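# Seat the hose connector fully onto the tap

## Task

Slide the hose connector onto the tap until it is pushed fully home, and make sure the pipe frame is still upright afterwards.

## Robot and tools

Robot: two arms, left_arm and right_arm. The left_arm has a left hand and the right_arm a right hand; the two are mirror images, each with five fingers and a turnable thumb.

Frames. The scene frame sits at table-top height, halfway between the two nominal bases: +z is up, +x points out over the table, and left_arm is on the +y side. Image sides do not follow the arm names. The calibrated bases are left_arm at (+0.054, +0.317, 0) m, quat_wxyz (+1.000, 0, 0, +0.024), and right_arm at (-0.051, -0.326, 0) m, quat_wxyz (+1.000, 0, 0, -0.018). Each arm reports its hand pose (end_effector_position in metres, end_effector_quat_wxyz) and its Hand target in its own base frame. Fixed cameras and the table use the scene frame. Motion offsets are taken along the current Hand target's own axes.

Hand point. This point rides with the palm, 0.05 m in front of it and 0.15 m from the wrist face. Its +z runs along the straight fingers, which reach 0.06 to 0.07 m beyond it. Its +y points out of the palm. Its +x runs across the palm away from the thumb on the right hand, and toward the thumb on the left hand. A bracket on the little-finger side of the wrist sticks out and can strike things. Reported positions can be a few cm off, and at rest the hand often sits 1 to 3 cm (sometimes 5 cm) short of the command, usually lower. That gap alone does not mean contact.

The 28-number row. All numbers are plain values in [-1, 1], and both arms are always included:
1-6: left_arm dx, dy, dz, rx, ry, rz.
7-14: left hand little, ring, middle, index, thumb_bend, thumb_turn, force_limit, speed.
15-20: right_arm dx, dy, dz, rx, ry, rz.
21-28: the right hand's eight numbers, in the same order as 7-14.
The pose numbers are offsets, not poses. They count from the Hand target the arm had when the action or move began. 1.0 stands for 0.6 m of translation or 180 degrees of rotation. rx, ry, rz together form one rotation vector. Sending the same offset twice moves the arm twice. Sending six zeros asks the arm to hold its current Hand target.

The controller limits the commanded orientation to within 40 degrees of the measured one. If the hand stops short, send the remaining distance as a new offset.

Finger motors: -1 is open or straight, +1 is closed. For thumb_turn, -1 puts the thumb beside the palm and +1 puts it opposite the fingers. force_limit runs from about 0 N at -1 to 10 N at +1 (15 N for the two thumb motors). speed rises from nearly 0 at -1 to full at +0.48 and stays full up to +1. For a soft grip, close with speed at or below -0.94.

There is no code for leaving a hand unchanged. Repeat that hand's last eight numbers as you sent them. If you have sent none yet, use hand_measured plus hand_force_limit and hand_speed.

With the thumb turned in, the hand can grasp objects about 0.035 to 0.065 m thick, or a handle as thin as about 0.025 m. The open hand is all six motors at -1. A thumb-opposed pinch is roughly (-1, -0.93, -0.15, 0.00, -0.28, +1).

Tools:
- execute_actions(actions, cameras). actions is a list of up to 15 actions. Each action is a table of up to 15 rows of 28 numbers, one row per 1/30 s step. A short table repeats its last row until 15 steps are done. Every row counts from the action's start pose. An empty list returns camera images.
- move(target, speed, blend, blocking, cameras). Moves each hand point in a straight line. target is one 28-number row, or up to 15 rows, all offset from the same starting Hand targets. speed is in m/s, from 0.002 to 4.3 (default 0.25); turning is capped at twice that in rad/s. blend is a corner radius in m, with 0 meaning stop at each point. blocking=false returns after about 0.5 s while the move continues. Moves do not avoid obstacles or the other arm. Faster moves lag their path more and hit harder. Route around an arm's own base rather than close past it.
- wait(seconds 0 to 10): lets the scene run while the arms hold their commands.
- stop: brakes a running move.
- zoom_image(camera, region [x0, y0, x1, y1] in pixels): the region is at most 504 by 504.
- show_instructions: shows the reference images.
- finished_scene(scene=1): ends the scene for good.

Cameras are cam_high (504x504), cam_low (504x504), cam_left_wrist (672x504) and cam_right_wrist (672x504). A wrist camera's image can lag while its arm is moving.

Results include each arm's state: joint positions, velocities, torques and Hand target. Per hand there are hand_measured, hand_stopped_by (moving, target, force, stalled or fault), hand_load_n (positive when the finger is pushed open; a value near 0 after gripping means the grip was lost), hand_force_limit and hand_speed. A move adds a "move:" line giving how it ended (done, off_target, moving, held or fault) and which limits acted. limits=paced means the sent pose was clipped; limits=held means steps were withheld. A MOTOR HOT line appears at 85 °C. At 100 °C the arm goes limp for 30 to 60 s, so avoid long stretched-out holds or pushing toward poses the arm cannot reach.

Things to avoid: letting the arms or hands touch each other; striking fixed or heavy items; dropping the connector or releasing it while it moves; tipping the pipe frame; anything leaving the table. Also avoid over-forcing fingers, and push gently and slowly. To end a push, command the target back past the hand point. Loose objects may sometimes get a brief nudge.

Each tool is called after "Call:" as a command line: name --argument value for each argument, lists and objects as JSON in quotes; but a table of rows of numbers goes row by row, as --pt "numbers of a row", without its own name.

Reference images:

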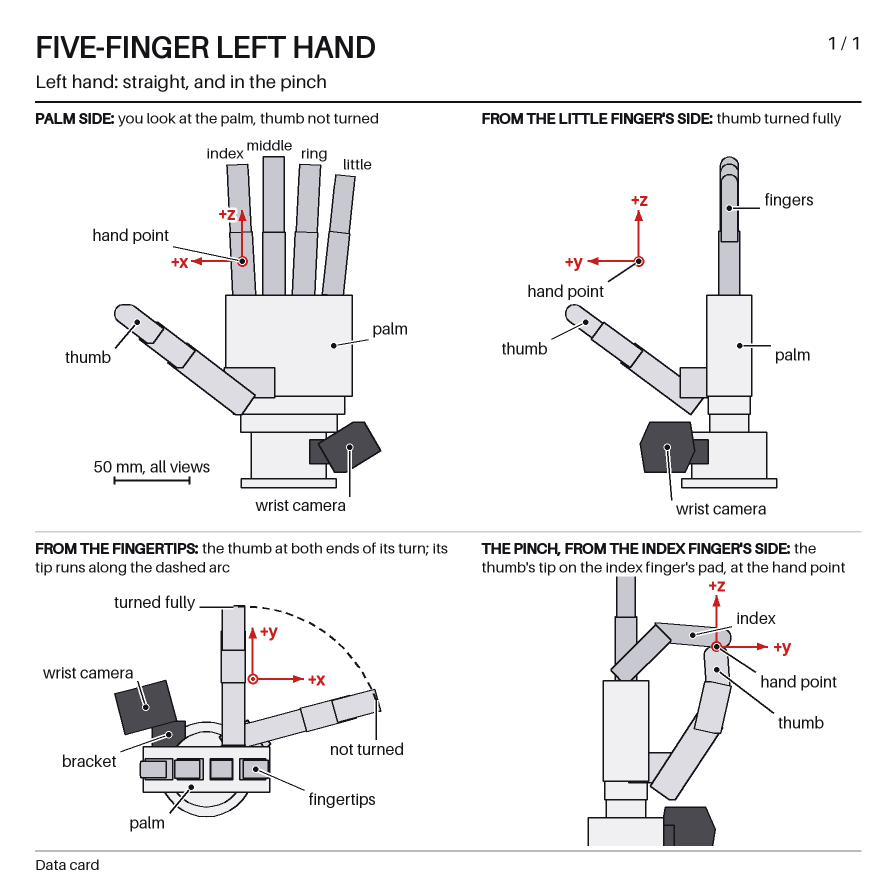

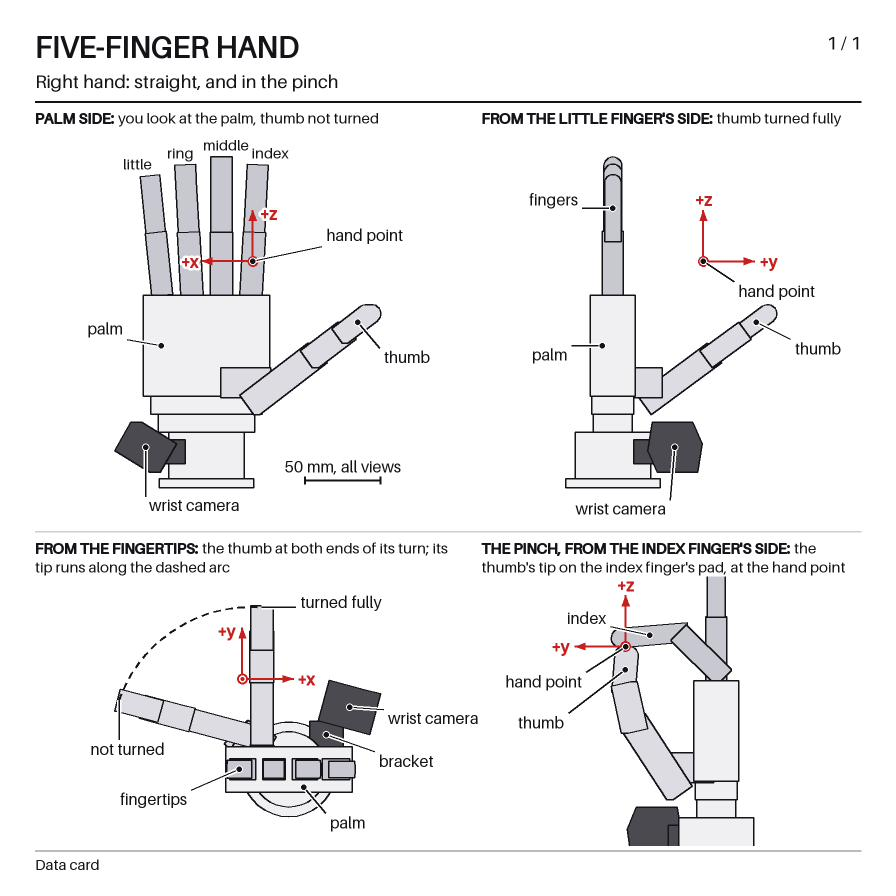

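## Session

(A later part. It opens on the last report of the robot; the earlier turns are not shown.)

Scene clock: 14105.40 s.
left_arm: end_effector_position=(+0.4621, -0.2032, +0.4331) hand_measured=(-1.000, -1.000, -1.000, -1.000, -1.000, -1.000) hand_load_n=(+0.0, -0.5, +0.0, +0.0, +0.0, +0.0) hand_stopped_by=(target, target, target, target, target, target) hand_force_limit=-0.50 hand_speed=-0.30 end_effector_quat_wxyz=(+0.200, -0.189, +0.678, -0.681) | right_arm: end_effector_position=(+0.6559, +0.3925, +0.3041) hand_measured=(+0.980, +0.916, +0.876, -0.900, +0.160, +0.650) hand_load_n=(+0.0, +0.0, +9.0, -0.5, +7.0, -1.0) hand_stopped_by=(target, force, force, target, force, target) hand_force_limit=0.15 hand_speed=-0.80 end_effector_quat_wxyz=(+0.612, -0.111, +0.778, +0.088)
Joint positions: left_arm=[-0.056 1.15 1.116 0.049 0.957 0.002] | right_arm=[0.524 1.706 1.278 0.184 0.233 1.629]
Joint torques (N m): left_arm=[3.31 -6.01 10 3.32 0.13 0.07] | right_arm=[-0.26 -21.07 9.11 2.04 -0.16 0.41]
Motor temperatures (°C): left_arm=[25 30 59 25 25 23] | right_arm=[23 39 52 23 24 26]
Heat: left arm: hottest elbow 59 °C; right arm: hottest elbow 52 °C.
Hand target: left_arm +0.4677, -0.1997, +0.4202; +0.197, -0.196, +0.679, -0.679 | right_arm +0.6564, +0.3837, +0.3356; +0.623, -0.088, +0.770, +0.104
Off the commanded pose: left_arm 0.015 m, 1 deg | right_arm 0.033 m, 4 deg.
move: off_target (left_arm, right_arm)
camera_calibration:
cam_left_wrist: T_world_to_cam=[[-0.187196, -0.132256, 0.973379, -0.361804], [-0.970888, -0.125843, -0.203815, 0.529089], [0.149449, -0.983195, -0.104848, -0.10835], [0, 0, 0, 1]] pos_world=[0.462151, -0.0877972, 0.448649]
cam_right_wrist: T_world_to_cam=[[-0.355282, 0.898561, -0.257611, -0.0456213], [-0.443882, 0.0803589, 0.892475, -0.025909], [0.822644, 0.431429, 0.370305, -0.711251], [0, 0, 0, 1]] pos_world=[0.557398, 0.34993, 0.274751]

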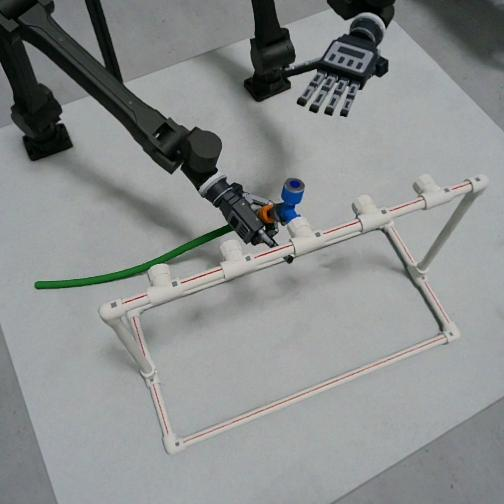

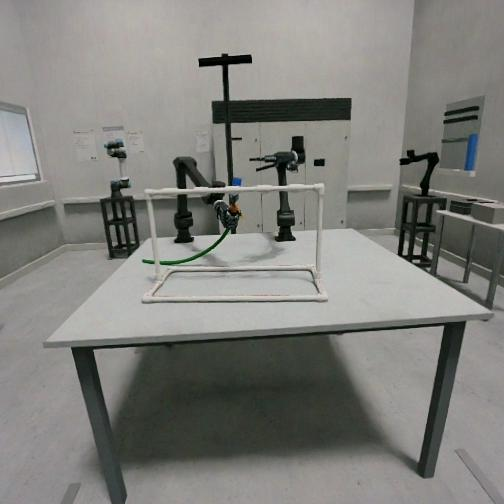

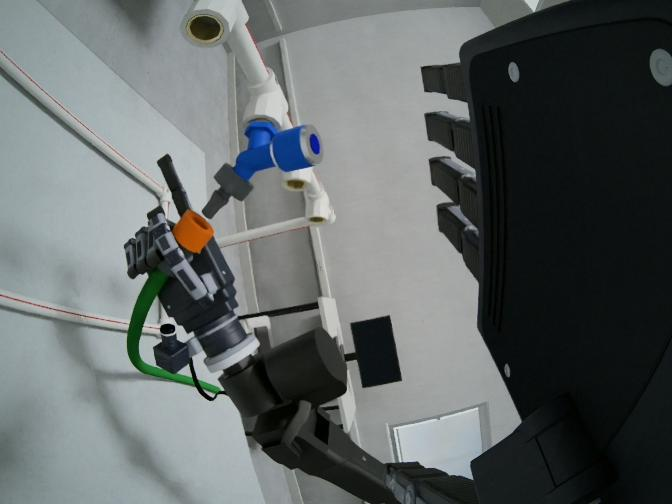

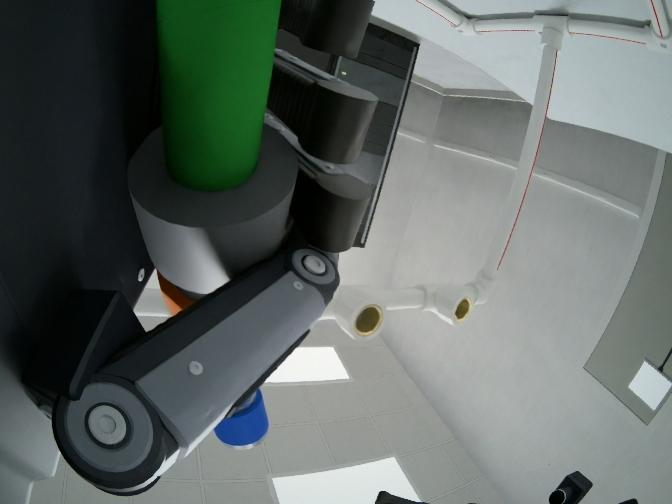

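Call:
zoom_image --camera "cam_left_wrist" --region '[165, 170, 235, 240]'

Call:
zoom_image --camera "cam_high" --region '[240, 175, 310, 245]'

Scaled by 7.200 from the camera's 672x504 image, which has a finer 960x720 frame.

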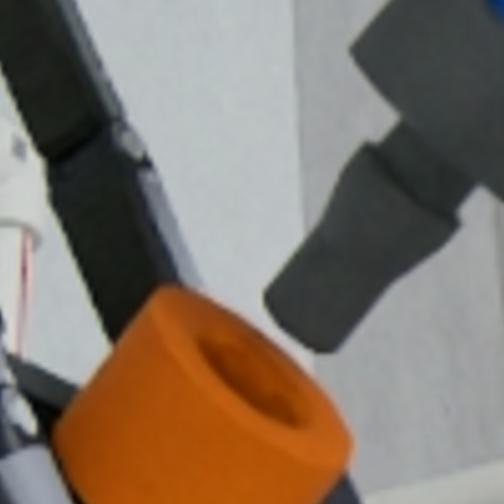

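Scaled by 7.200.

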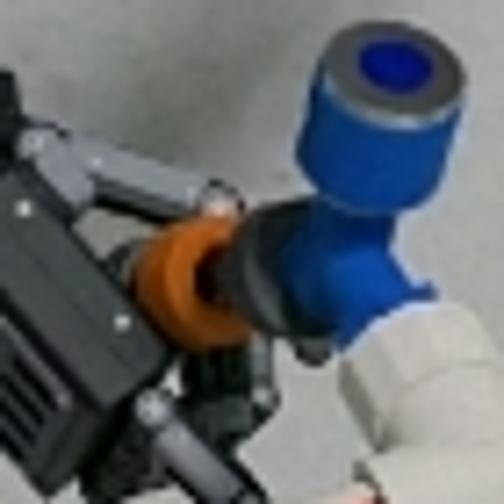

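Call:
move --target '[0,0,0,0,0,0,-1,-1,-1,-1,-1,-1,-0.5,-0.3,-0.0720,0.0077,0.0020,-0.0021,-0.02095,0.0050,0.98,0.98,0.985,-0.9,0.88,0.65,0.15,-0.8]' --speed 0.06 --cameras '["cam_left_wrist"]'

Call:
zoom_image --camera "cam_left_wrist" --region '[165, 170, 235, 240]'

Scene clock: 14153.40 s.
left_arm: end_effector_position=(+0.4621, -0.2032, +0.4331) hand_measured=(-1.000, -1.000, -1.000, -1.000, -1.000, -1.000) hand_load_n=(+0.0, +0.0, +0.0, +0.0, +0.0, +0.0) hand_stopped_by=(target, target, target, target, target, target) hand_force_limit=-0.50 hand_speed=-0.30 end_effector_quat_wxyz=(+0.200, -0.189, +0.678, -0.681) | right_arm: end_effector_position=(+0.6547, +0.3916, +0.3104) hand_measured=(+0.980, +0.916, +0.876, -0.900, +0.160, +0.650) hand_load_n=(+0.0, +0.0, +9.0, +0.0, +7.0, -1.0) hand_stopped_by=(target, force, force, target, force, target) hand_force_limit=0.15 hand_speed=-0.80 end_effector_quat_wxyz=(+0.615, -0.110, +0.776, +0.089)
Joint positions: left_arm=[-0.056 1.15 1.116 0.049 0.957 0.002] | right_arm=[0.524 1.698 1.278 0.184 0.232 1.629]
Joint torques (N m): left_arm=[3.31 -5.89 10 3.28 0.13 0.07] | right_arm=[-0.09 -21.19 13.48 2.32 -0.19 0.41]
Motor temperatures (°C): left_arm=[25 30 54 25 25 23] | right_arm=[23 39 52 23 24 26]
Heat: left arm: hottest elbow 54 °C; right arm: hottest elbow 52 °C.
Hand target: left_arm +0.4677, -0.1997, +0.4201; +0.197, -0.196, +0.679, -0.679 | right_arm +0.6654, +0.3886, +0.3776; +0.647, -0.080, +0.750, +0.115
Off the commanded pose: left_arm 0.015 m, 1 deg | right_arm 0.068 m, 7 deg.
move: off_target (left_arm, right_arm)
camera_calibration:
cam_left_wrist: T_world_to_cam=[[-0.187196, -0.132256, 0.973379, -0.361804], [-0.970888, -0.125843, -0.203815, 0.529089], [0.149449, -0.983195, -0.104848, -0.10835], [0, 0, 0, 1]] pos_world=[0.462151, -0.0877972, 0.448649]
Images, in order (width x height): cam_left_wrist 672x504.

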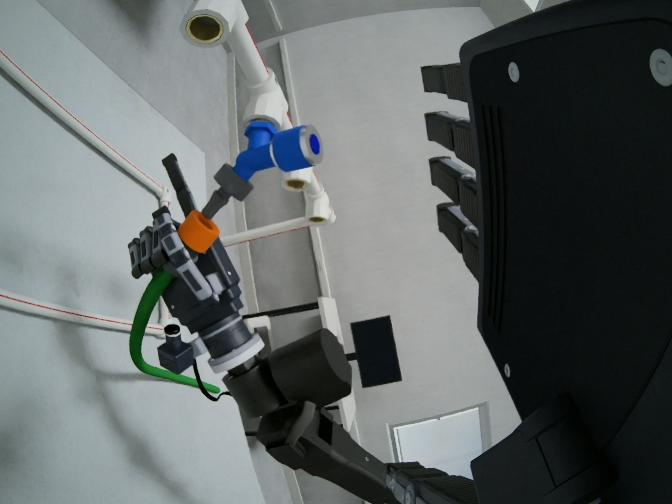

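Scaled by 7.200 from the camera's 672x504 image, which has a finer 960x720 frame.

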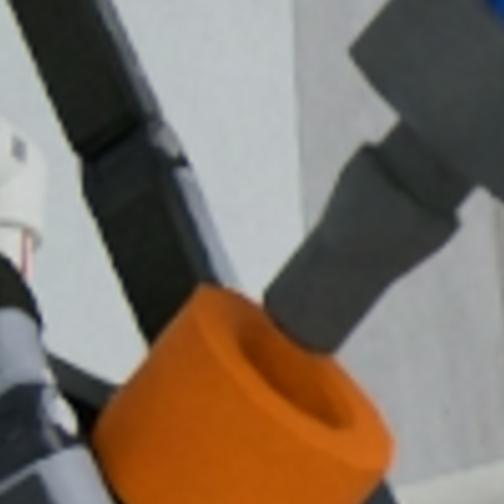

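Call:
move --target '[0,0,0,0,0,0,-1,-1,-1,-1,-1,-1,-0.5,-0.3,0.0555,0.0002,0.0249,0.00143,0.01386,-0.0033,0.98,0.98,0.985,-0.9,0.88,0.65,0.15,-0.8]' --speed 0.05 --cameras '["cam_left_wrist"]'

Call:
zoom_image --camera "cam_left_wrist" --region '[165, 170, 235, 240]'

Scene clock: 14190.17 s.
left_arm: end_effector_position=(+0.4621, -0.2032, +0.4331) hand_measured=(-1.000, -1.000, -1.000, -1.000, -1.000, -1.000) hand_load_n=(+0.0, +0.0, +0.0, +0.0, +0.0, +0.0) hand_stopped_by=(target, target, target, target, target, target) hand_force_limit=-0.50 hand_speed=-0.30 end_effector_quat_wxyz=(+0.200, -0.189, +0.678, -0.681) | right_arm: end_effector_position=(+0.6571, +0.3930, +0.3014) hand_measured=(+0.980, +0.916, +0.876, -0.900, +0.160, +0.650) hand_load_n=(+0.0, +0.0, +9.0, +0.0, +7.5, -1.0) hand_stopped_by=(target, force, force, target, force, target) hand_force_limit=0.15 hand_speed=-0.80 end_effector_quat_wxyz=(+0.611, -0.112, +0.779, +0.088)
Joint positions: left_arm=[-0.056 1.15 1.116 0.049 0.957 0.002] | right_arm=[0.523 1.711 1.28 0.184 0.23 1.63]
Joint torques (N m): left_arm=[3.37 -5.95 9.99 3.29 0.13 0.07] | right_arm=[-0.26 -18.2 13.55 2.36 -0.11 0.4]
Motor temperatures (°C): left_arm=[25 30 52 25 25 23] | right_arm=[23 39 55 23 24 26]
Heat: left arm: hottest elbow 52 °C; right arm: hottest elbow 55 °C.
Hand target: left_arm +0.4677, -0.1997, +0.4201; +0.197, -0.196, +0.679, -0.679 | right_arm +0.6745, +0.3938, +0.3426; +0.631, -0.085, +0.763, +0.108
Off the commanded pose: left_arm 0.015 m, 1 deg | right_arm 0.045 m, 5 deg.
move: off_target (left_arm, right_arm)
camera_calibration:
cam_left_wrist: T_world_to_cam=[[-0.187196, -0.132256, 0.973379, -0.361804], [-0.970888, -0.125843, -0.203815, 0.529089], [0.149449, -0.983195, -0.104848, -0.10835], [0, 0, 0, 1]] pos_world=[0.462151, -0.0877972, 0.448649]
Images, in order (width x height): cam_left_wrist 672x504.

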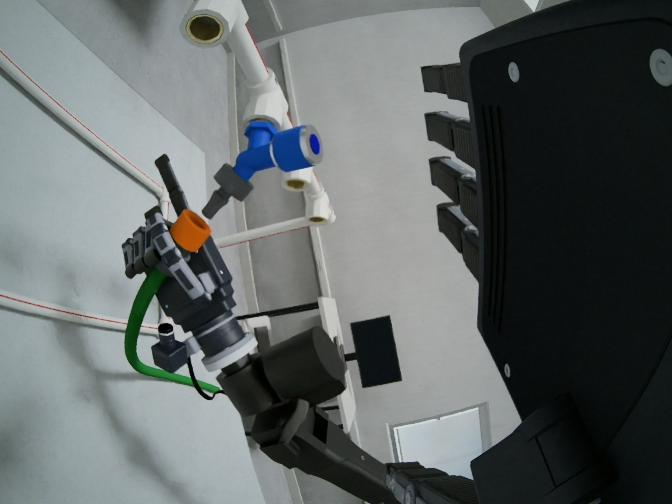

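Scaled by 7.200 from the camera's 672x504 image, which has a finer 960x720 frame.

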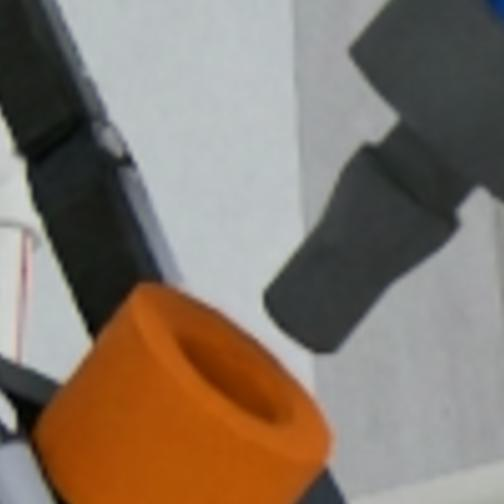

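Call:
move --target '[0,0,0,0,0,0,-1,-1,-1,-1,-1,-1,-0.5,-0.3,-0.0177,0.0018,-0.0001,0,0,0,0.98,0.98,0.985,-0.9,0.88,0.65,0.15,-0.8]' --speed 0.05 --cameras '["cam_left_wrist"]'

Call:
zoom_image --camera "cam_left_wrist" --region '[165, 170, 235, 240]'

Scene clock: 14227.80 s.
left_arm: end_effector_position=(+0.4621, -0.2032, +0.4331) hand_measured=(-1.000, -1.000, -1.000, -1.000, -1.000, -1.000) hand_load_n=(+0.0, +0.0, +0.0, +0.0, +0.0, -0.5) hand_stopped_by=(target, target, target, target, target, target) hand_force_limit=-0.50 hand_speed=-0.30 end_effector_quat_wxyz=(+0.200, -0.189, +0.678, -0.681) | right_arm: end_effector_position=(+0.6595, +0.3944, +0.3069) hand_measured=(+0.980, +0.916, +0.876, -0.900, +0.160, +0.650) hand_load_n=(+0.0, +0.0, +9.0, +0.0, +7.5, -0.5) hand_stopped_by=(target, force, force, target, force, target) hand_force_limit=0.15 hand_speed=-0.80 end_effector_quat_wxyz=(+0.609, -0.112, +0.780, +0.088)
Joint positions: left_arm=[-0.056 1.15 1.116 0.049 0.957 0.002] | right_arm=[0.523 1.711 1.298 0.162 0.23 1.63]
Joint torques (N m): left_arm=[3.37 -6.01 10 3.29 0.13 0.07] | right_arm=[-0.15 -18.67 13.85 2.26 -0.11 0.41]
Motor temperatures (°C): left_arm=[25 30 51 25 25 23] | right_arm=[23 39 61 23 24 26]
Heat: left arm: hottest elbow 51 °C; right arm: hottest elbow 61 °C.
Hand target: left_arm +0.4677, -0.1997, +0.4201; +0.197, -0.196, +0.679, -0.679 | right_arm +0.6762, +0.3948, +0.3531; +0.631, -0.085, +0.763, +0.108
Off the commanded pose: left_arm 0.015 m, 1 deg | right_arm 0.049 m, 5 deg.
move: off_target (left_arm, right_arm)
camera_calibration:
cam_left_wrist: T_world_to_cam=[[-0.187196, -0.132256, 0.973379, -0.361804], [-0.970888, -0.125843, -0.203815, 0.529089], [0.149449, -0.983195, -0.104848, -0.10835], [0, 0, 0, 1]] pos_world=[0.462151, -0.0877972, 0.448649]
Images, in order (width x height): cam_left_wrist 672x504.

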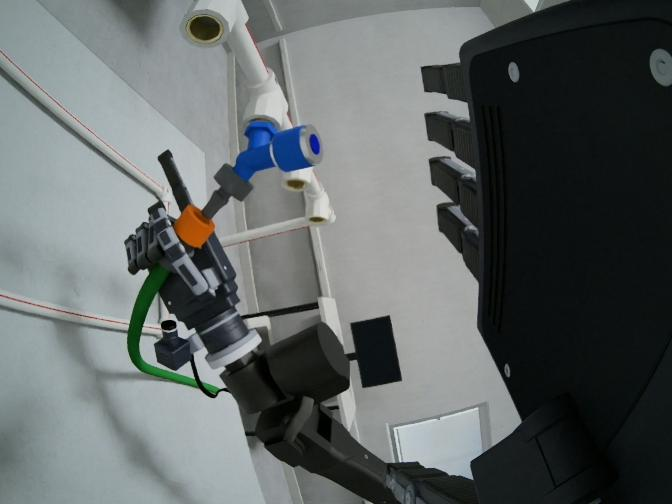

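Scaled by 7.200 from the camera's 672x504 image, which has a finer 960x720 frame.

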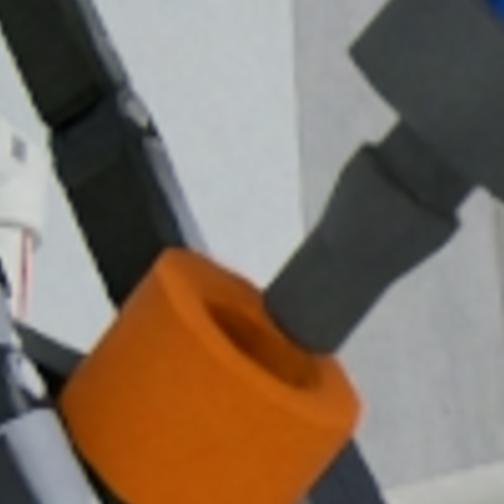

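Call:
zoom_image --camera "cam_left_wrist" --region '[170, 200, 220, 250]'

Scaled by 10.080 from the camera's 672x504 image, which has a finer 960x720 frame.

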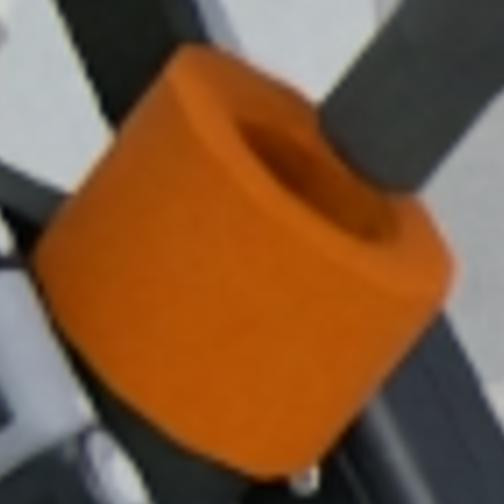

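Call:
move --target '[0,0,0,0,0,0,-1,-1,-1,-1,-1,-1,-0.5,-0.3,-0.0316,-0.0006,-0.0158,-0.00081,-0.00801,0.00191,0.98,0.98,0.985,-0.9,0.88,0.65,0.15,-0.8]' --speed 0.04 --cameras '["cam_left_wrist"]'

Call:
zoom_image --camera "cam_left_wrist" --region '[170, 190, 220, 240]'

Scene clock: 14291.23 s.
left_arm: end_effector_position=(+0.4621, -0.2032, +0.4331) hand_measured=(-1.000, -1.000, -1.000, -1.000, -1.000, -1.000) hand_load_n=(+0.0, +0.0, +0.0, +0.0, +0.0, +0.0) hand_stopped_by=(target, target, target, target, target, target) hand_force_limit=-0.50 hand_speed=-0.30 end_effector_quat_wxyz=(+0.200, -0.189, +0.678, -0.681) | right_arm: end_effector_position=(+0.6595, +0.3944, +0.3069) hand_measured=(+0.980, +0.916, +0.876, -0.900, +0.160, +0.650) hand_load_n=(+0.0, +0.0, +9.0, +0.0, +7.5, -1.0) hand_stopped_by=(target, force, force, target, force, target) hand_force_limit=0.15 hand_speed=-0.80 end_effector_quat_wxyz=(+0.609, -0.112, +0.780, +0.088)
Joint positions: left_arm=[-0.056 1.15 1.116 0.049 0.957 0.002] | right_arm=[0.523 1.711 1.298 0.162 0.23 1.63]
Joint torques (N m): left_arm=[3.31 -6.01 10 3.32 0.13 0.07] | right_arm=[-0.09 -21.25 13.7 2.15 -0.13 0.4]
Motor temperatures (°C): left_arm=[25 30 50 25 25 23] | right_arm=[23 38 59 23 24 26]
Heat: left arm: hottest elbow 50 °C; right arm: hottest elbow 59 °C.
Hand target: left_arm +0.4677, -0.1997, +0.4201; +0.197, -0.196, +0.679, -0.679 | right_arm +0.6709, +0.3918, +0.3734; +0.640, -0.083, +0.755, +0.112
Off the commanded pose: left_arm 0.015 m, 1 deg | right_arm 0.068 m, 6 deg.
move: off_target (left_arm, right_arm)
camera_calibration:
cam_left_wrist: T_world_to_cam=[[-0.187196, -0.132256, 0.973379, -0.361804], [-0.970888, -0.125843, -0.203815, 0.529089], [0.149449, -0.983195, -0.104848, -0.10835], [0, 0, 0, 1]] pos_world=[0.462151, -0.0877972, 0.448649]
Images, in order (width x height): cam_left_wrist 672x504.

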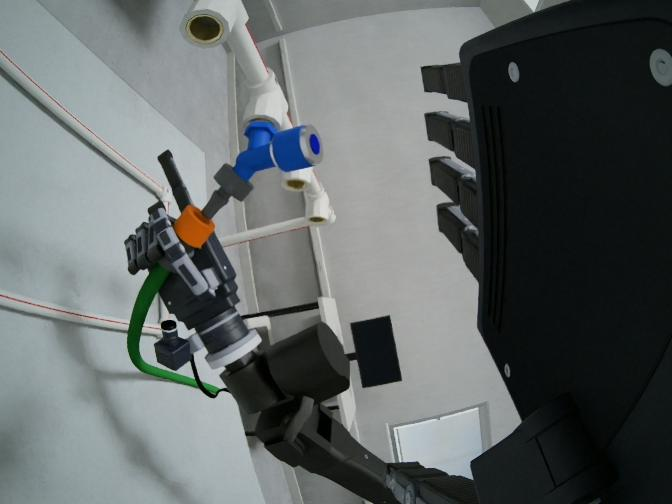

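Scaled by 10.080 from the camera's 672x504 image, which has a finer 960x720 frame.

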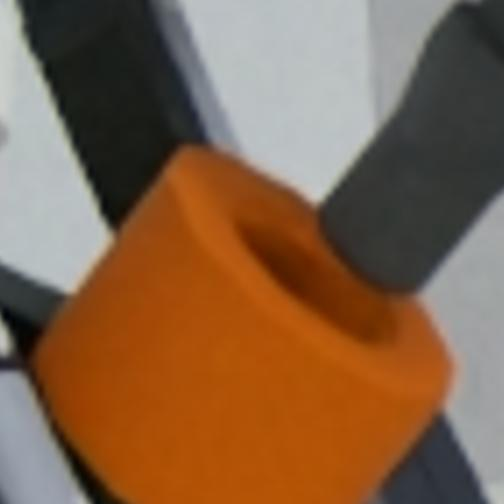

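Call:
move --target '[0,0,0,0,0,0,-1,-1,-1,-1,-1,-1,-0.5,-0.3,-0.0122,-0.0002,-0.0060,-0.00031,-0.00308,0.00073,0.98,0.98,0.985,-0.9,0.88,0.65,0.15,-0.8]' --speed 0.04 --cameras '["cam_left_wrist"]'

Call:
zoom_image --camera "cam_left_wrist" --region '[170, 190, 220, 240]'

Scene clock: 14306.63 s.
left_arm: end_effector_position=(+0.4621, -0.2032, +0.4331) hand_measured=(-1.000, -1.000, -1.000, -1.000, -1.000, -1.000) hand_load_n=(+0.0, +0.0, +0.0, +0.0, +0.0, -0.5) hand_stopped_by=(target, target, target, target, target, target) hand_force_limit=-0.50 hand_speed=-0.30 end_effector_quat_wxyz=(+0.200, -0.189, +0.678, -0.681) | right_arm: end_effector_position=(+0.6581, +0.3936, +0.3132) hand_measured=(+0.980, +0.916, +0.876, -0.900, +0.160, +0.650) hand_load_n=(+0.0, +0.0, +9.0, +0.0, +7.5, -1.0) hand_stopped_by=(target, force, force, target, force, target) hand_force_limit=0.15 hand_speed=-0.80 end_effector_quat_wxyz=(+0.612, -0.111, +0.778, +0.089)
Joint positions: left_arm=[-0.056 1.15 1.116 0.049 0.957 0.002] | right_arm=[0.523 1.703 1.298 0.162 0.23 1.63]
Joint torques (N m): left_arm=[3.31 -5.89 9.98 3.29 0.13 0.07] | right_arm=[-0.21 -21.3 13.7 2.13 -0.11 0.41]
Motor temperatures (°C): left_arm=[25 30 49 25 25 23] | right_arm=[23 38 59 23 24 26]
Heat: left arm: hottest elbow 49 °C; right arm: hottest elbow 59 °C.
Hand target: left_arm +0.4677, -0.1997, +0.4201; +0.197, -0.196, +0.679, -0.679 | right_arm +0.6686, +0.3905, +0.3812; +0.644, -0.081, +0.752, +0.113
Off the commanded pose: left_arm 0.015 m, 1 deg | right_arm 0.069 m, 6 deg.
move: off_target (left_arm, right_arm)
camera_calibration:
cam_left_wrist: T_world_to_cam=[[-0.187196, -0.132256, 0.973379, -0.361804], [-0.970888, -0.125843, -0.203815, 0.529089], [0.149449, -0.983195, -0.104848, -0.10835], [0, 0, 0, 1]] pos_world=[0.462151, -0.0877972, 0.448649]
Images, in order (width x height): cam_left_wrist 672x504.

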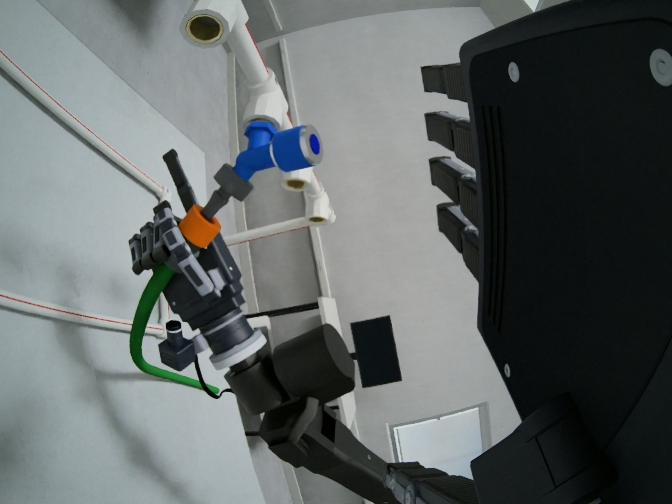

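Scaled by 10.080 from the camera's 672x504 image, which has a finer 960x720 frame.

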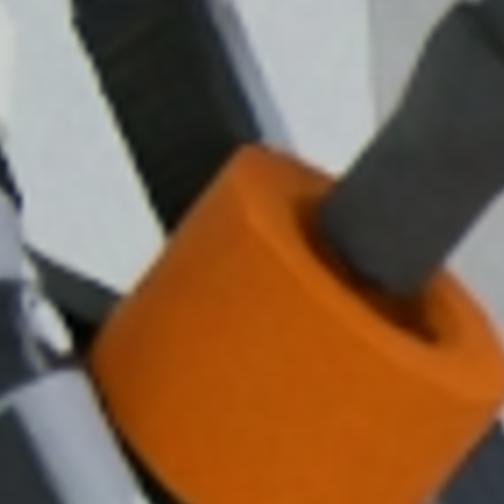

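Call:
move --pt "0 -0.1413 0 0 0 0 -1 -1 -1 -1 -1 -1 -0.5 -0.3 0 0 0 0 0 0 0.98 0.98 0.985 -0.9 0.88 0.65 0.15 -0.8" --pt "0.1746 -0.1413 0.2455 0 -0.3206 0 -1 -1 -1 -1 -1 -1 -0.5 -0.3 0 0 0 0 0 0 0.98 0.98 0.985 -0.9 0.88 0.65 0.15 -0.8" --speed 0.15 --blend 0.03 --cameras '["cam_left_wrist"]'

Call:
zoom_image --camera "cam_left_wrist" --region '[95, 205, 145, 255]'

Scene clock: 14326.93 s.
left_arm: end_effector_position=(+0.4529, -0.3692, +0.4771) hand_measured=(-1.000, -1.000, -1.000, -1.000, -1.000, -1.000) hand_load_n=(+0.0, +0.0, +0.0, -0.5, +0.0, -0.5) hand_stopped_by=(target, target, target, target, target, target) hand_force_limit=-0.50 hand_speed=-0.30 end_effector_quat_wxyz=(+0.504, -0.498, +0.518, -0.480) | right_arm: end_effector_position=(+0.6581, +0.3936, +0.3132) hand_measured=(+0.980, +0.916, +0.876, -0.900, +0.160, +0.650) hand_load_n=(+0.0, +0.0, +9.0, +0.0, +7.5, -1.0) hand_stopped_by=(target, force, force, target, force, target) hand_force_limit=0.15 hand_speed=-0.80 end_effector_quat_wxyz=(+0.612, -0.111, +0.778, +0.089)
Joint positions: left_arm=[-0.918 1.273 1.368 -0.148 -0.922 0.002] | right_arm=[0.523 1.703 1.298 0.162 0.23 1.63]
Joint torques (N m): left_arm=[2.14 -7.59 16.77 3.34 -0.07 0.09] | right_arm=[-0.09 -21.25 13.72 2.14 -0.11 0.4]
Motor temperatures (°C): left_arm=[25 30 50 25 25 23] | right_arm=[23 39 59 23 24 26]
Heat: left arm: hottest elbow 50 °C; right arm: hottest elbow 59 °C.
Hand target: left_arm +0.4579, -0.3801, +0.5048; +0.501, -0.500, +0.500, -0.500 | right_arm +0.6686, +0.3905, +0.3812; +0.644, -0.081, +0.752, +0.113
Off the commanded pose: left_arm 0.030 m, 3 deg | right_arm 0.069 m, 6 deg.
move: off_target (left_arm, right_arm)
camera_calibration:
cam_left_wrist: T_world_to_cam=[[0.0532767, -0.256855, 0.96498, -0.579177], [-0.412037, -0.885907, -0.213059, -0.0211351], [0.909608, -0.386256, -0.153032, -0.366482], [0, 0, 0, 1]] pos_world=[0.355503, -0.309044, 0.498308]
Images, in order (width x height): cam_left_wrist 672x504.

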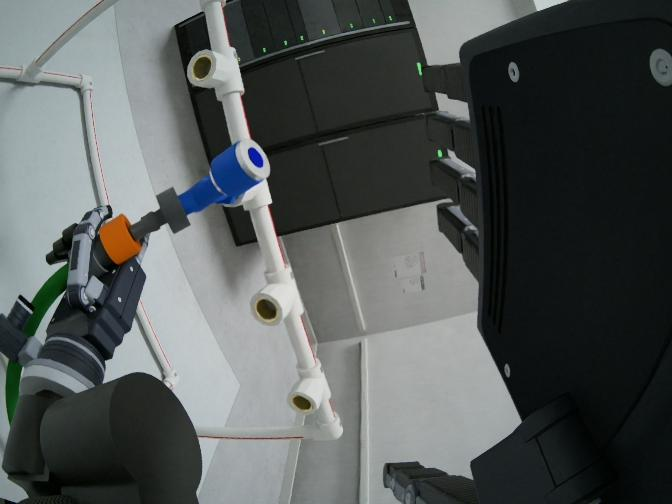

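Scaled by 10.080 from the camera's 672x504 image, which has a finer 960x720 frame.

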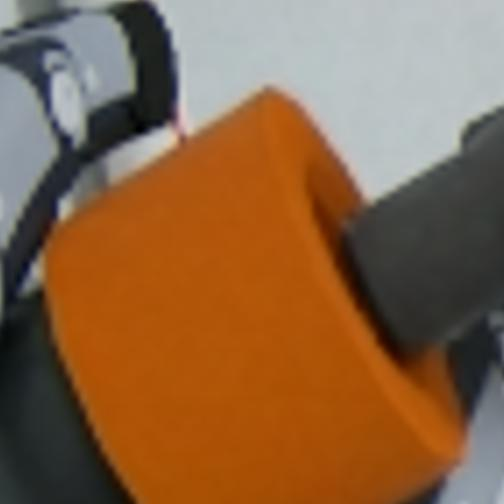

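Call:
move --target '[0,0,0,0,0,0,-1,-1,-1,-1,-1,-1,-0.5,-0.3,0,-0.0047,0,0.0064,0,0,0.98,0.98,0.985,-0.9,0.88,0.65,0.15,-0.8]' --speed 0.04 --cameras '["cam_left_wrist"]'

Call:
zoom_image --camera "cam_left_wrist" --region '[95, 210, 145, 260]'

Scene clock: 14372.93 s.
left_arm: end_effector_position=(+0.4529, -0.3692, +0.4771) hand_measured=(-1.000, -1.000, -1.000, -1.000, -1.000, -1.000) hand_load_n=(+0.0, +0.0, -0.5, +0.0, +0.0, +0.0) hand_stopped_by=(target, target, target, target, target, target) hand_force_limit=-0.50 hand_speed=-0.30 end_effector_quat_wxyz=(+0.504, -0.498, +0.518, -0.480) | right_arm: end_effector_position=(+0.6598, +0.3903, +0.3138) hand_measured=(+0.980, +0.916, +0.876, -0.900, +0.160, +0.650) hand_load_n=(+0.0, +0.0, +9.0, +0.0, +7.0, -1.0) hand_stopped_by=(target, force, force, target, force, target) hand_force_limit=0.15 hand_speed=-0.80 end_effector_quat_wxyz=(+0.614, -0.106, +0.778, +0.082)
Joint positions: left_arm=[-0.918 1.273 1.368 -0.148 -0.922 0.002] | right_arm=[0.523 1.701 1.298 0.16 0.249 1.63]
Joint torques (N m): left_arm=[2.2 -7.59 16.77 3.34 -0.08 0.08] | right_arm=[0.15 -21.36 13.59 2.04 0.03 0.42]
Motor temperatures (°C): left_arm=[25 30 55 25 25 23] | right_arm=[23 40 59 23 24 26]
Heat: left arm: hottest elbow 55 °C; right arm: hottest elbow 59 °C.
Hand target: left_arm +0.4579, -0.3801, +0.5048; +0.501, -0.500, +0.500, -0.500 | right_arm +0.6694, +0.3878, +0.3812; +0.645, -0.075, +0.753, +0.106
Off the commanded pose: left_arm 0.030 m, 3 deg | right_arm 0.068 m, 6 deg.
move: off_target (left_arm, right_arm)
camera_calibration:
cam_left_wrist: T_world_to_cam=[[0.0532767, -0.256855, 0.96498, -0.579177], [-0.412037, -0.885907, -0.213059, -0.0211351], [0.909608, -0.386256, -0.153032, -0.366482], [0, 0, 0, 1]] pos_world=[0.355503, -0.309044, 0.498308]
Images, in order (width x height): cam_left_wrist 672x504.

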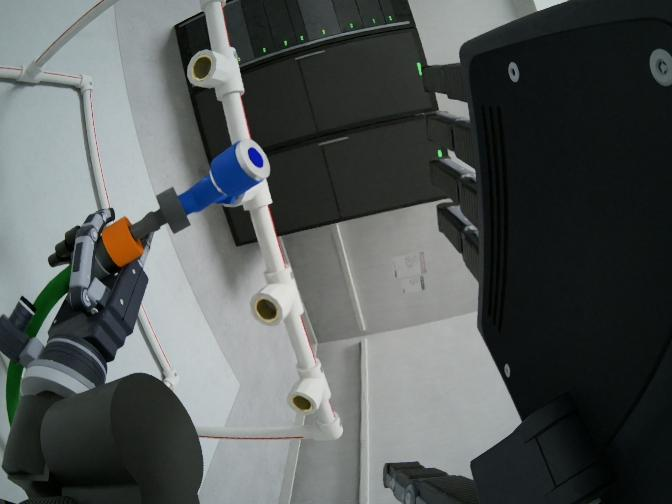

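Scaled by 10.080 from the camera's 672x504 image, which has a finer 960x720 frame.

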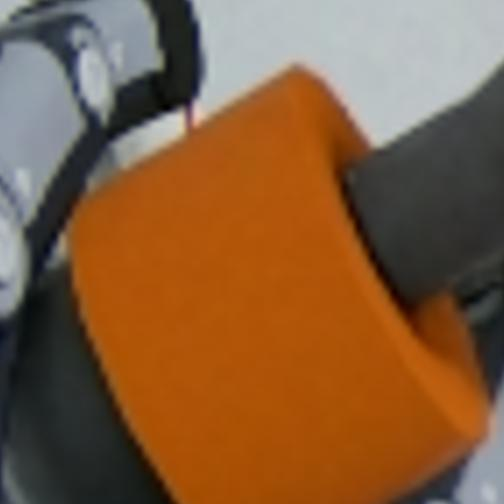

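Call:
move --target '[0,0,0,0,0,0,-1,-1,-1,-1,-1,-1,-0.5,-0.3,0,0.0023,0,-0.0032,0,0,0.98,0.98,0.985,-0.9,0.88,0.65,0.15,-0.8]' --speed 0.04 --cameras '["cam_left_wrist"]'

Call:
zoom_image --camera "cam_left_wrist" --region '[95, 210, 145, 260]'

Scene clock: 14410.63 s.
left_arm: end_effector_position=(+0.4529, -0.3692, +0.4771) hand_measured=(-1.000, -1.000, -1.000, -1.000, -1.000, -1.000) hand_load_n=(+0.0, +0.0, +0.0, +0.0, +0.0, +0.0) hand_stopped_by=(target, target, target, target, target, target) hand_force_limit=-0.50 hand_speed=-0.30 end_effector_quat_wxyz=(+0.504, -0.498, +0.518, -0.480) | right_arm: end_effector_position=(+0.6594, +0.3908, +0.3140) hand_measured=(+0.980, +0.916, +0.876, -0.900, +0.160, +0.650) hand_load_n=(+0.0, +0.0, +9.0, +0.0, +7.5, -1.0) hand_stopped_by=(target, force, force, target, force, target) hand_force_limit=0.15 hand_speed=-0.80 end_effector_quat_wxyz=(+0.613, -0.107, +0.778, +0.084)
Joint positions: left_arm=[-0.918 1.273 1.368 -0.148 -0.922 0.002] | right_arm=[0.523 1.701 1.298 0.159 0.244 1.63]
Joint torques (N m): left_arm=[2.2 -7.53 16.76 3.34 -0.08 0.09] | right_arm=[-0.03 -21.19 13.65 2.21 -0.2 0.41]
Motor temperatures (°C): left_arm=[25 30 57 25 25 23] | right_arm=[23 40 59 23 24 26]
Heat: left arm: hottest elbow 57 °C; right arm: hottest elbow 59 °C.
Hand target: left_arm +0.4579, -0.3801, +0.5048; +0.501, -0.500, +0.500, -0.500 | right_arm +0.6692, +0.3889, +0.3812; +0.644, -0.078, +0.753, +0.109
Off the commanded pose: left_arm 0.030 m, 3 deg | right_arm 0.068 m, 6 deg.
move: off_target (left_arm, right_arm)
camera_calibration:
cam_left_wrist: T_world_to_cam=[[0.0532767, -0.256855, 0.96498, -0.579177], [-0.412037, -0.885907, -0.213059, -0.0211351], [0.909608, -0.386256, -0.153032, -0.366482], [0, 0, 0, 1]] pos_world=[0.355503, -0.309044, 0.498308]
Images, in order (width x height): cam_left_wrist 672x504.

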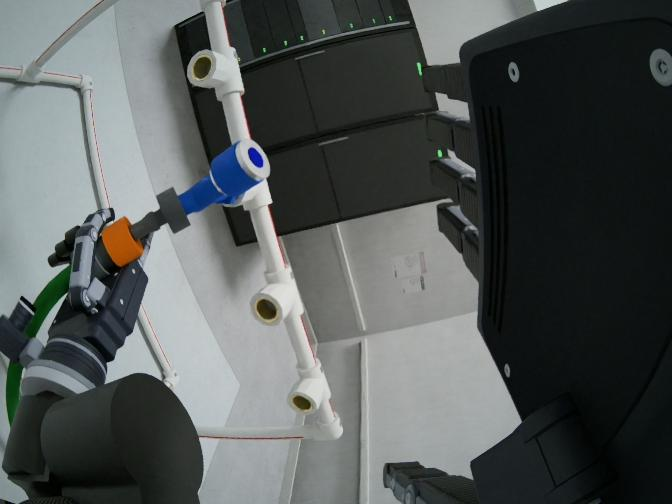

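Scaled by 10.080 from the camera's 672x504 image, which has a finer 960x720 frame.

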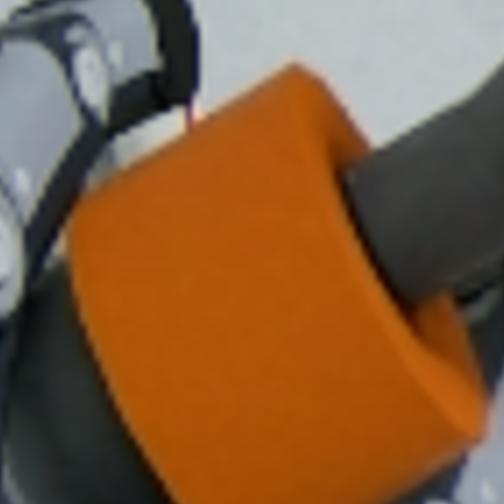

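Call:
move --target '[0,0,0,0,0,0,-1,-1,-1,-1,-1,-1,-0.5,-0.3,0,0.0016,0,-0.0022,0,0,0.98,0.98,0.985,-0.9,0.88,0.65,0.15,-0.8]' --speed 0.04 --cameras '["cam_left_wrist"]'

Call:
zoom_image --camera "cam_left_wrist" --region '[95, 210, 145, 260]'

Scene clock: 14429.10 s.
left_arm: end_effector_position=(+0.4529, -0.3692, +0.4771) hand_measured=(-1.000, -1.000, -1.000, -1.000, -1.000, -1.000) hand_load_n=(-0.5, +0.0, +0.0, +0.0, +0.0, -0.5) hand_stopped_by=(target, target, target, target, target, target) hand_force_limit=-0.50 hand_speed=-0.30 end_effector_quat_wxyz=(+0.504, -0.498, +0.518, -0.480) | right_arm: end_effector_position=(+0.6587, +0.3919, +0.3140) hand_measured=(+0.980, +0.916, +0.876, -0.900, +0.160, +0.650) hand_load_n=(+0.0, +0.0, +9.0, +0.0, +7.5, -0.5) hand_stopped_by=(target, force, force, target, force, target) hand_force_limit=0.15 hand_speed=-0.80 end_effector_quat_wxyz=(+0.613, -0.109, +0.778, +0.087)
Joint positions: left_arm=[-0.918 1.273 1.368 -0.148 -0.922 0.002] | right_arm=[0.523 1.701 1.298 0.159 0.236 1.63]
Joint torques (N m): left_arm=[2.14 -7.59 16.76 3.33 -0.08 0.08] | right_arm=[-0.03 -21.01 13.7 2.21 -0.19 0.41]
Motor temperatures (°C): left_arm=[25 30 58 25 25 23] | right_arm=[23 40 60 23 24 26]
Heat: left arm: hottest elbow 58 °C; right arm: hottest elbow 60 °C.
Hand target: left_arm +0.4579, -0.3801, +0.5048; +0.501, -0.500, +0.500, -0.500 | right_arm +0.6688, +0.3901, +0.3812; +0.644, -0.080, +0.752, +0.112
Off the commanded pose: left_arm 0.030 m, 3 deg | right_arm 0.068 m, 6 deg.
move: off_target (left_arm, right_arm)
camera_calibration:
cam_left_wrist: T_world_to_cam=[[0.0532767, -0.256855, 0.96498, -0.579177], [-0.412037, -0.885907, -0.213059, -0.0211351], [0.909608, -0.386256, -0.153032, -0.366482], [0, 0, 0, 1]] pos_world=[0.355503, -0.309044, 0.498308]
Images, in order (width x height): cam_left_wrist 672x504.

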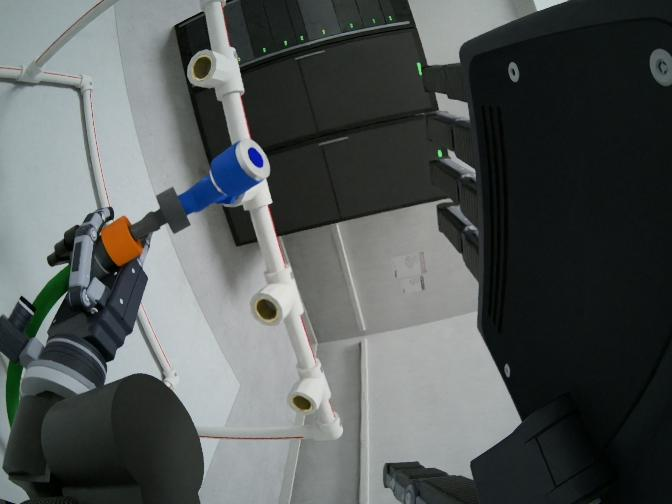

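Scaled by 10.080 from the camera's 672x504 image, which has a finer 960x720 frame.

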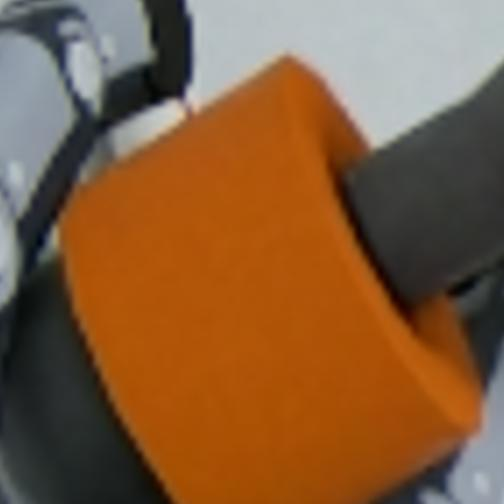

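Call:
move --pt "-0.3012 0 0.0163 0 0.3206 0 -1 -1 -1 -1 -1 -1 -0.5 -0.3 0 0 0 0 0 0 0.98 0.98 0.985 -0.9 0.88 0.65 0.15 -0.8" --pt "-0.3012 0.1413 0.0163 0 0.3206 0 -1 -1 -1 -1 -1 -1 -0.5 -0.3 0 0 0 0 0 0 0.98 0.98 0.985 -0.9 0.88 0.65 0.15 -0.8" --speed 0.15 --blend 0.03 --cameras '["cam_left_wrist"]'

Call:
zoom_image --camera "cam_left_wrist" --region '[175, 190, 225, 240]'

Scene clock: 14445.77 s.
left_arm: end_effector_position=(+0.4620, -0.2029, +0.4331) hand_measured=(-1.000, -1.000, -1.000, -1.000, -1.000, -1.000) hand_load_n=(+0.0, +0.0, +0.0, +0.0, +0.0, +0.0) hand_stopped_by=(target, target, target, target, target, target) hand_force_limit=-0.50 hand_speed=-0.30 end_effector_quat_wxyz=(+0.200, -0.189, +0.678, -0.681) | right_arm: end_effector_position=(+0.6587, +0.3919, +0.3140) hand_measured=(+0.980, +0.916, +0.876, -0.900, +0.160, +0.650) hand_load_n=(+0.0, +0.0, +9.0, +0.0, +7.0, -1.0) hand_stopped_by=(target, force, force, target, force, target) hand_force_limit=0.15 hand_speed=-0.80 end_effector_quat_wxyz=(+0.613, -0.109, +0.778, +0.087)
Joint positions: left_arm=[-0.056 1.15 1.116 0.049 0.957 0.002] | right_arm=[0.523 1.701 1.298 0.159 0.236 1.63]
Joint torques (N m): left_arm=[3.37 -5.89 10 3.3 0.13 0.08] | right_arm=[-0.09 -21.07 13.71 2.22 -0.21 0.41]
Motor temperatures (°C): left_arm=[25 30 59 25 25 23] | right_arm=[23 40 60 23 24 26]
Heat: left arm: hottest elbow 59 °C; right arm: hottest elbow 60 °C.
Hand target: left_arm +0.4677, -0.1994, +0.4200; +0.197, -0.196, +0.679, -0.679 | right_arm +0.6688, +0.3901, +0.3812; +0.644, -0.080, +0.752, +0.112
Off the commanded pose: left_arm 0.015 m, 1 deg | right_arm 0.068 m, 6 deg.
move: off_target (left_arm, right_arm)
camera_calibration:
cam_left_wrist: T_world_to_cam=[[-0.186768, -0.132065, 0.973487, -0.361914], [-0.970925, -0.126228, -0.203401, 0.528806], [0.149743, -0.983171, -0.10465, -0.108273], [0, 0, 0, 1]] pos_world=[0.46205, -0.0874969, 0.448548]
Images, in order (width x height): cam_left_wrist 672x504.

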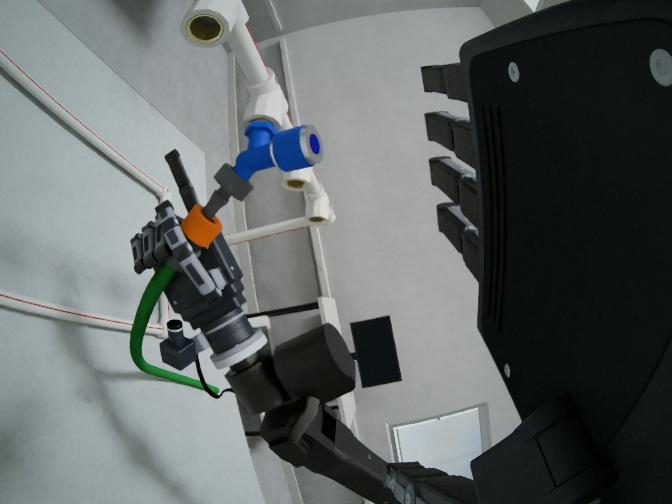

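Scaled by 10.080 from the camera's 672x504 image, which has a finer 960x720 frame.

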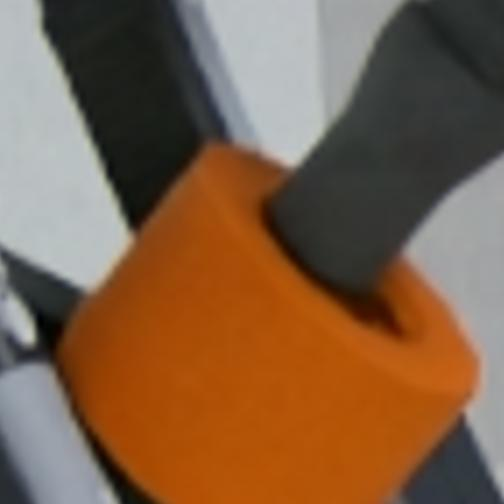

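Call:
move --target '[0,0,0,0,0,0,-1,-1,-1,-1,-1,-1,-0.5,-0.3,0.0368,0.0005,0.0173,0.00093,0.00923,-0.00223,0.98,0.98,0.985,-0.9,0.88,0.65,0.15,-0.8]' --speed 0.04 --cameras '["cam_left_wrist"]'

Call:
zoom_image --camera "cam_left_wrist" --region '[175, 190, 225, 240]'

Scene clock: 14485.17 s.
left_arm: end_effector_position=(+0.4620, -0.2029, +0.4331) hand_measured=(-1.000, -1.000, -1.000, -1.000, -1.000, -1.000) hand_load_n=(-0.5, +0.0, +0.5, +0.0, +0.0, +0.0) hand_stopped_by=(target, target, target, target, target, target) hand_force_limit=-0.50 hand_speed=-0.30 end_effector_quat_wxyz=(+0.200, -0.189, +0.678, -0.681) | right_arm: end_effector_position=(+0.6587, +0.3919, +0.3140) hand_measured=(+0.980, +0.916, +0.876, -0.900, +0.160, +0.650) hand_load_n=(+0.0, +0.0, +9.5, +0.0, +7.5, -0.5) hand_stopped_by=(target, force, force, target, force, target) hand_force_limit=0.15 hand_speed=-0.80 end_effector_quat_wxyz=(+0.613, -0.109, +0.778, +0.087)
Joint positions: left_arm=[-0.056 1.15 1.116 0.049 0.957 0.002] | right_arm=[0.522 1.701 1.298 0.159 0.234 1.63]
Joint torques (N m): left_arm=[3.31 -5.95 9.99 3.3 0.13 0.08] | right_arm=[-0.09 -18.26 13.98 2.18 -0.13 0.41]
Motor temperatures (°C): left_arm=[25 30 55 25 25 23] | right_arm=[23 41 60 23 24 26]
Heat: left arm: hottest elbow 55 °C; right arm: hottest elbow 60 °C.
Hand target: left_arm +0.4677, -0.1994, +0.4200; +0.197, -0.197, +0.679, -0.679 | right_arm +0.6752, +0.3936, +0.3580; +0.634, -0.084, +0.762, +0.107
Off the commanded pose: left_arm 0.015 m, 1 deg | right_arm 0.047 m, 5 deg.
move: off_target (left_arm, right_arm)
camera_calibration:
cam_left_wrist: T_world_to_cam=[[-0.186768, -0.132065, 0.973487, -0.361914], [-0.970925, -0.126228, -0.203401, 0.528806], [0.149743, -0.983171, -0.10465, -0.108273], [0, 0, 0, 1]] pos_world=[0.46205, -0.0874969, 0.448548]
Images, in order (width x height): cam_left_wrist 672x504.

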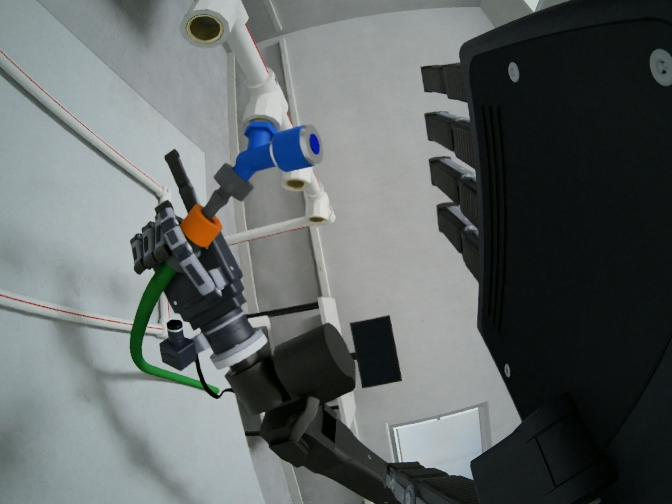

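Scaled by 10.080 from the camera's 672x504 image, which has a finer 960x720 frame.

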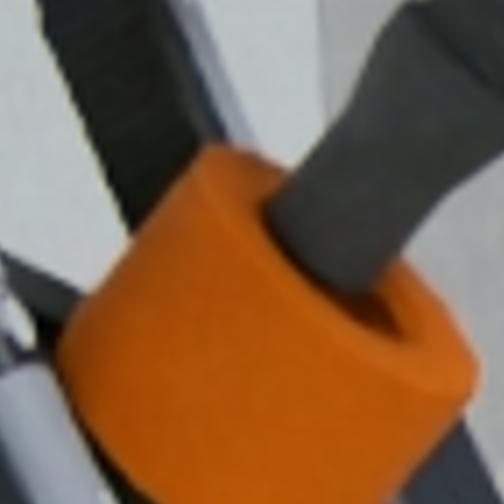

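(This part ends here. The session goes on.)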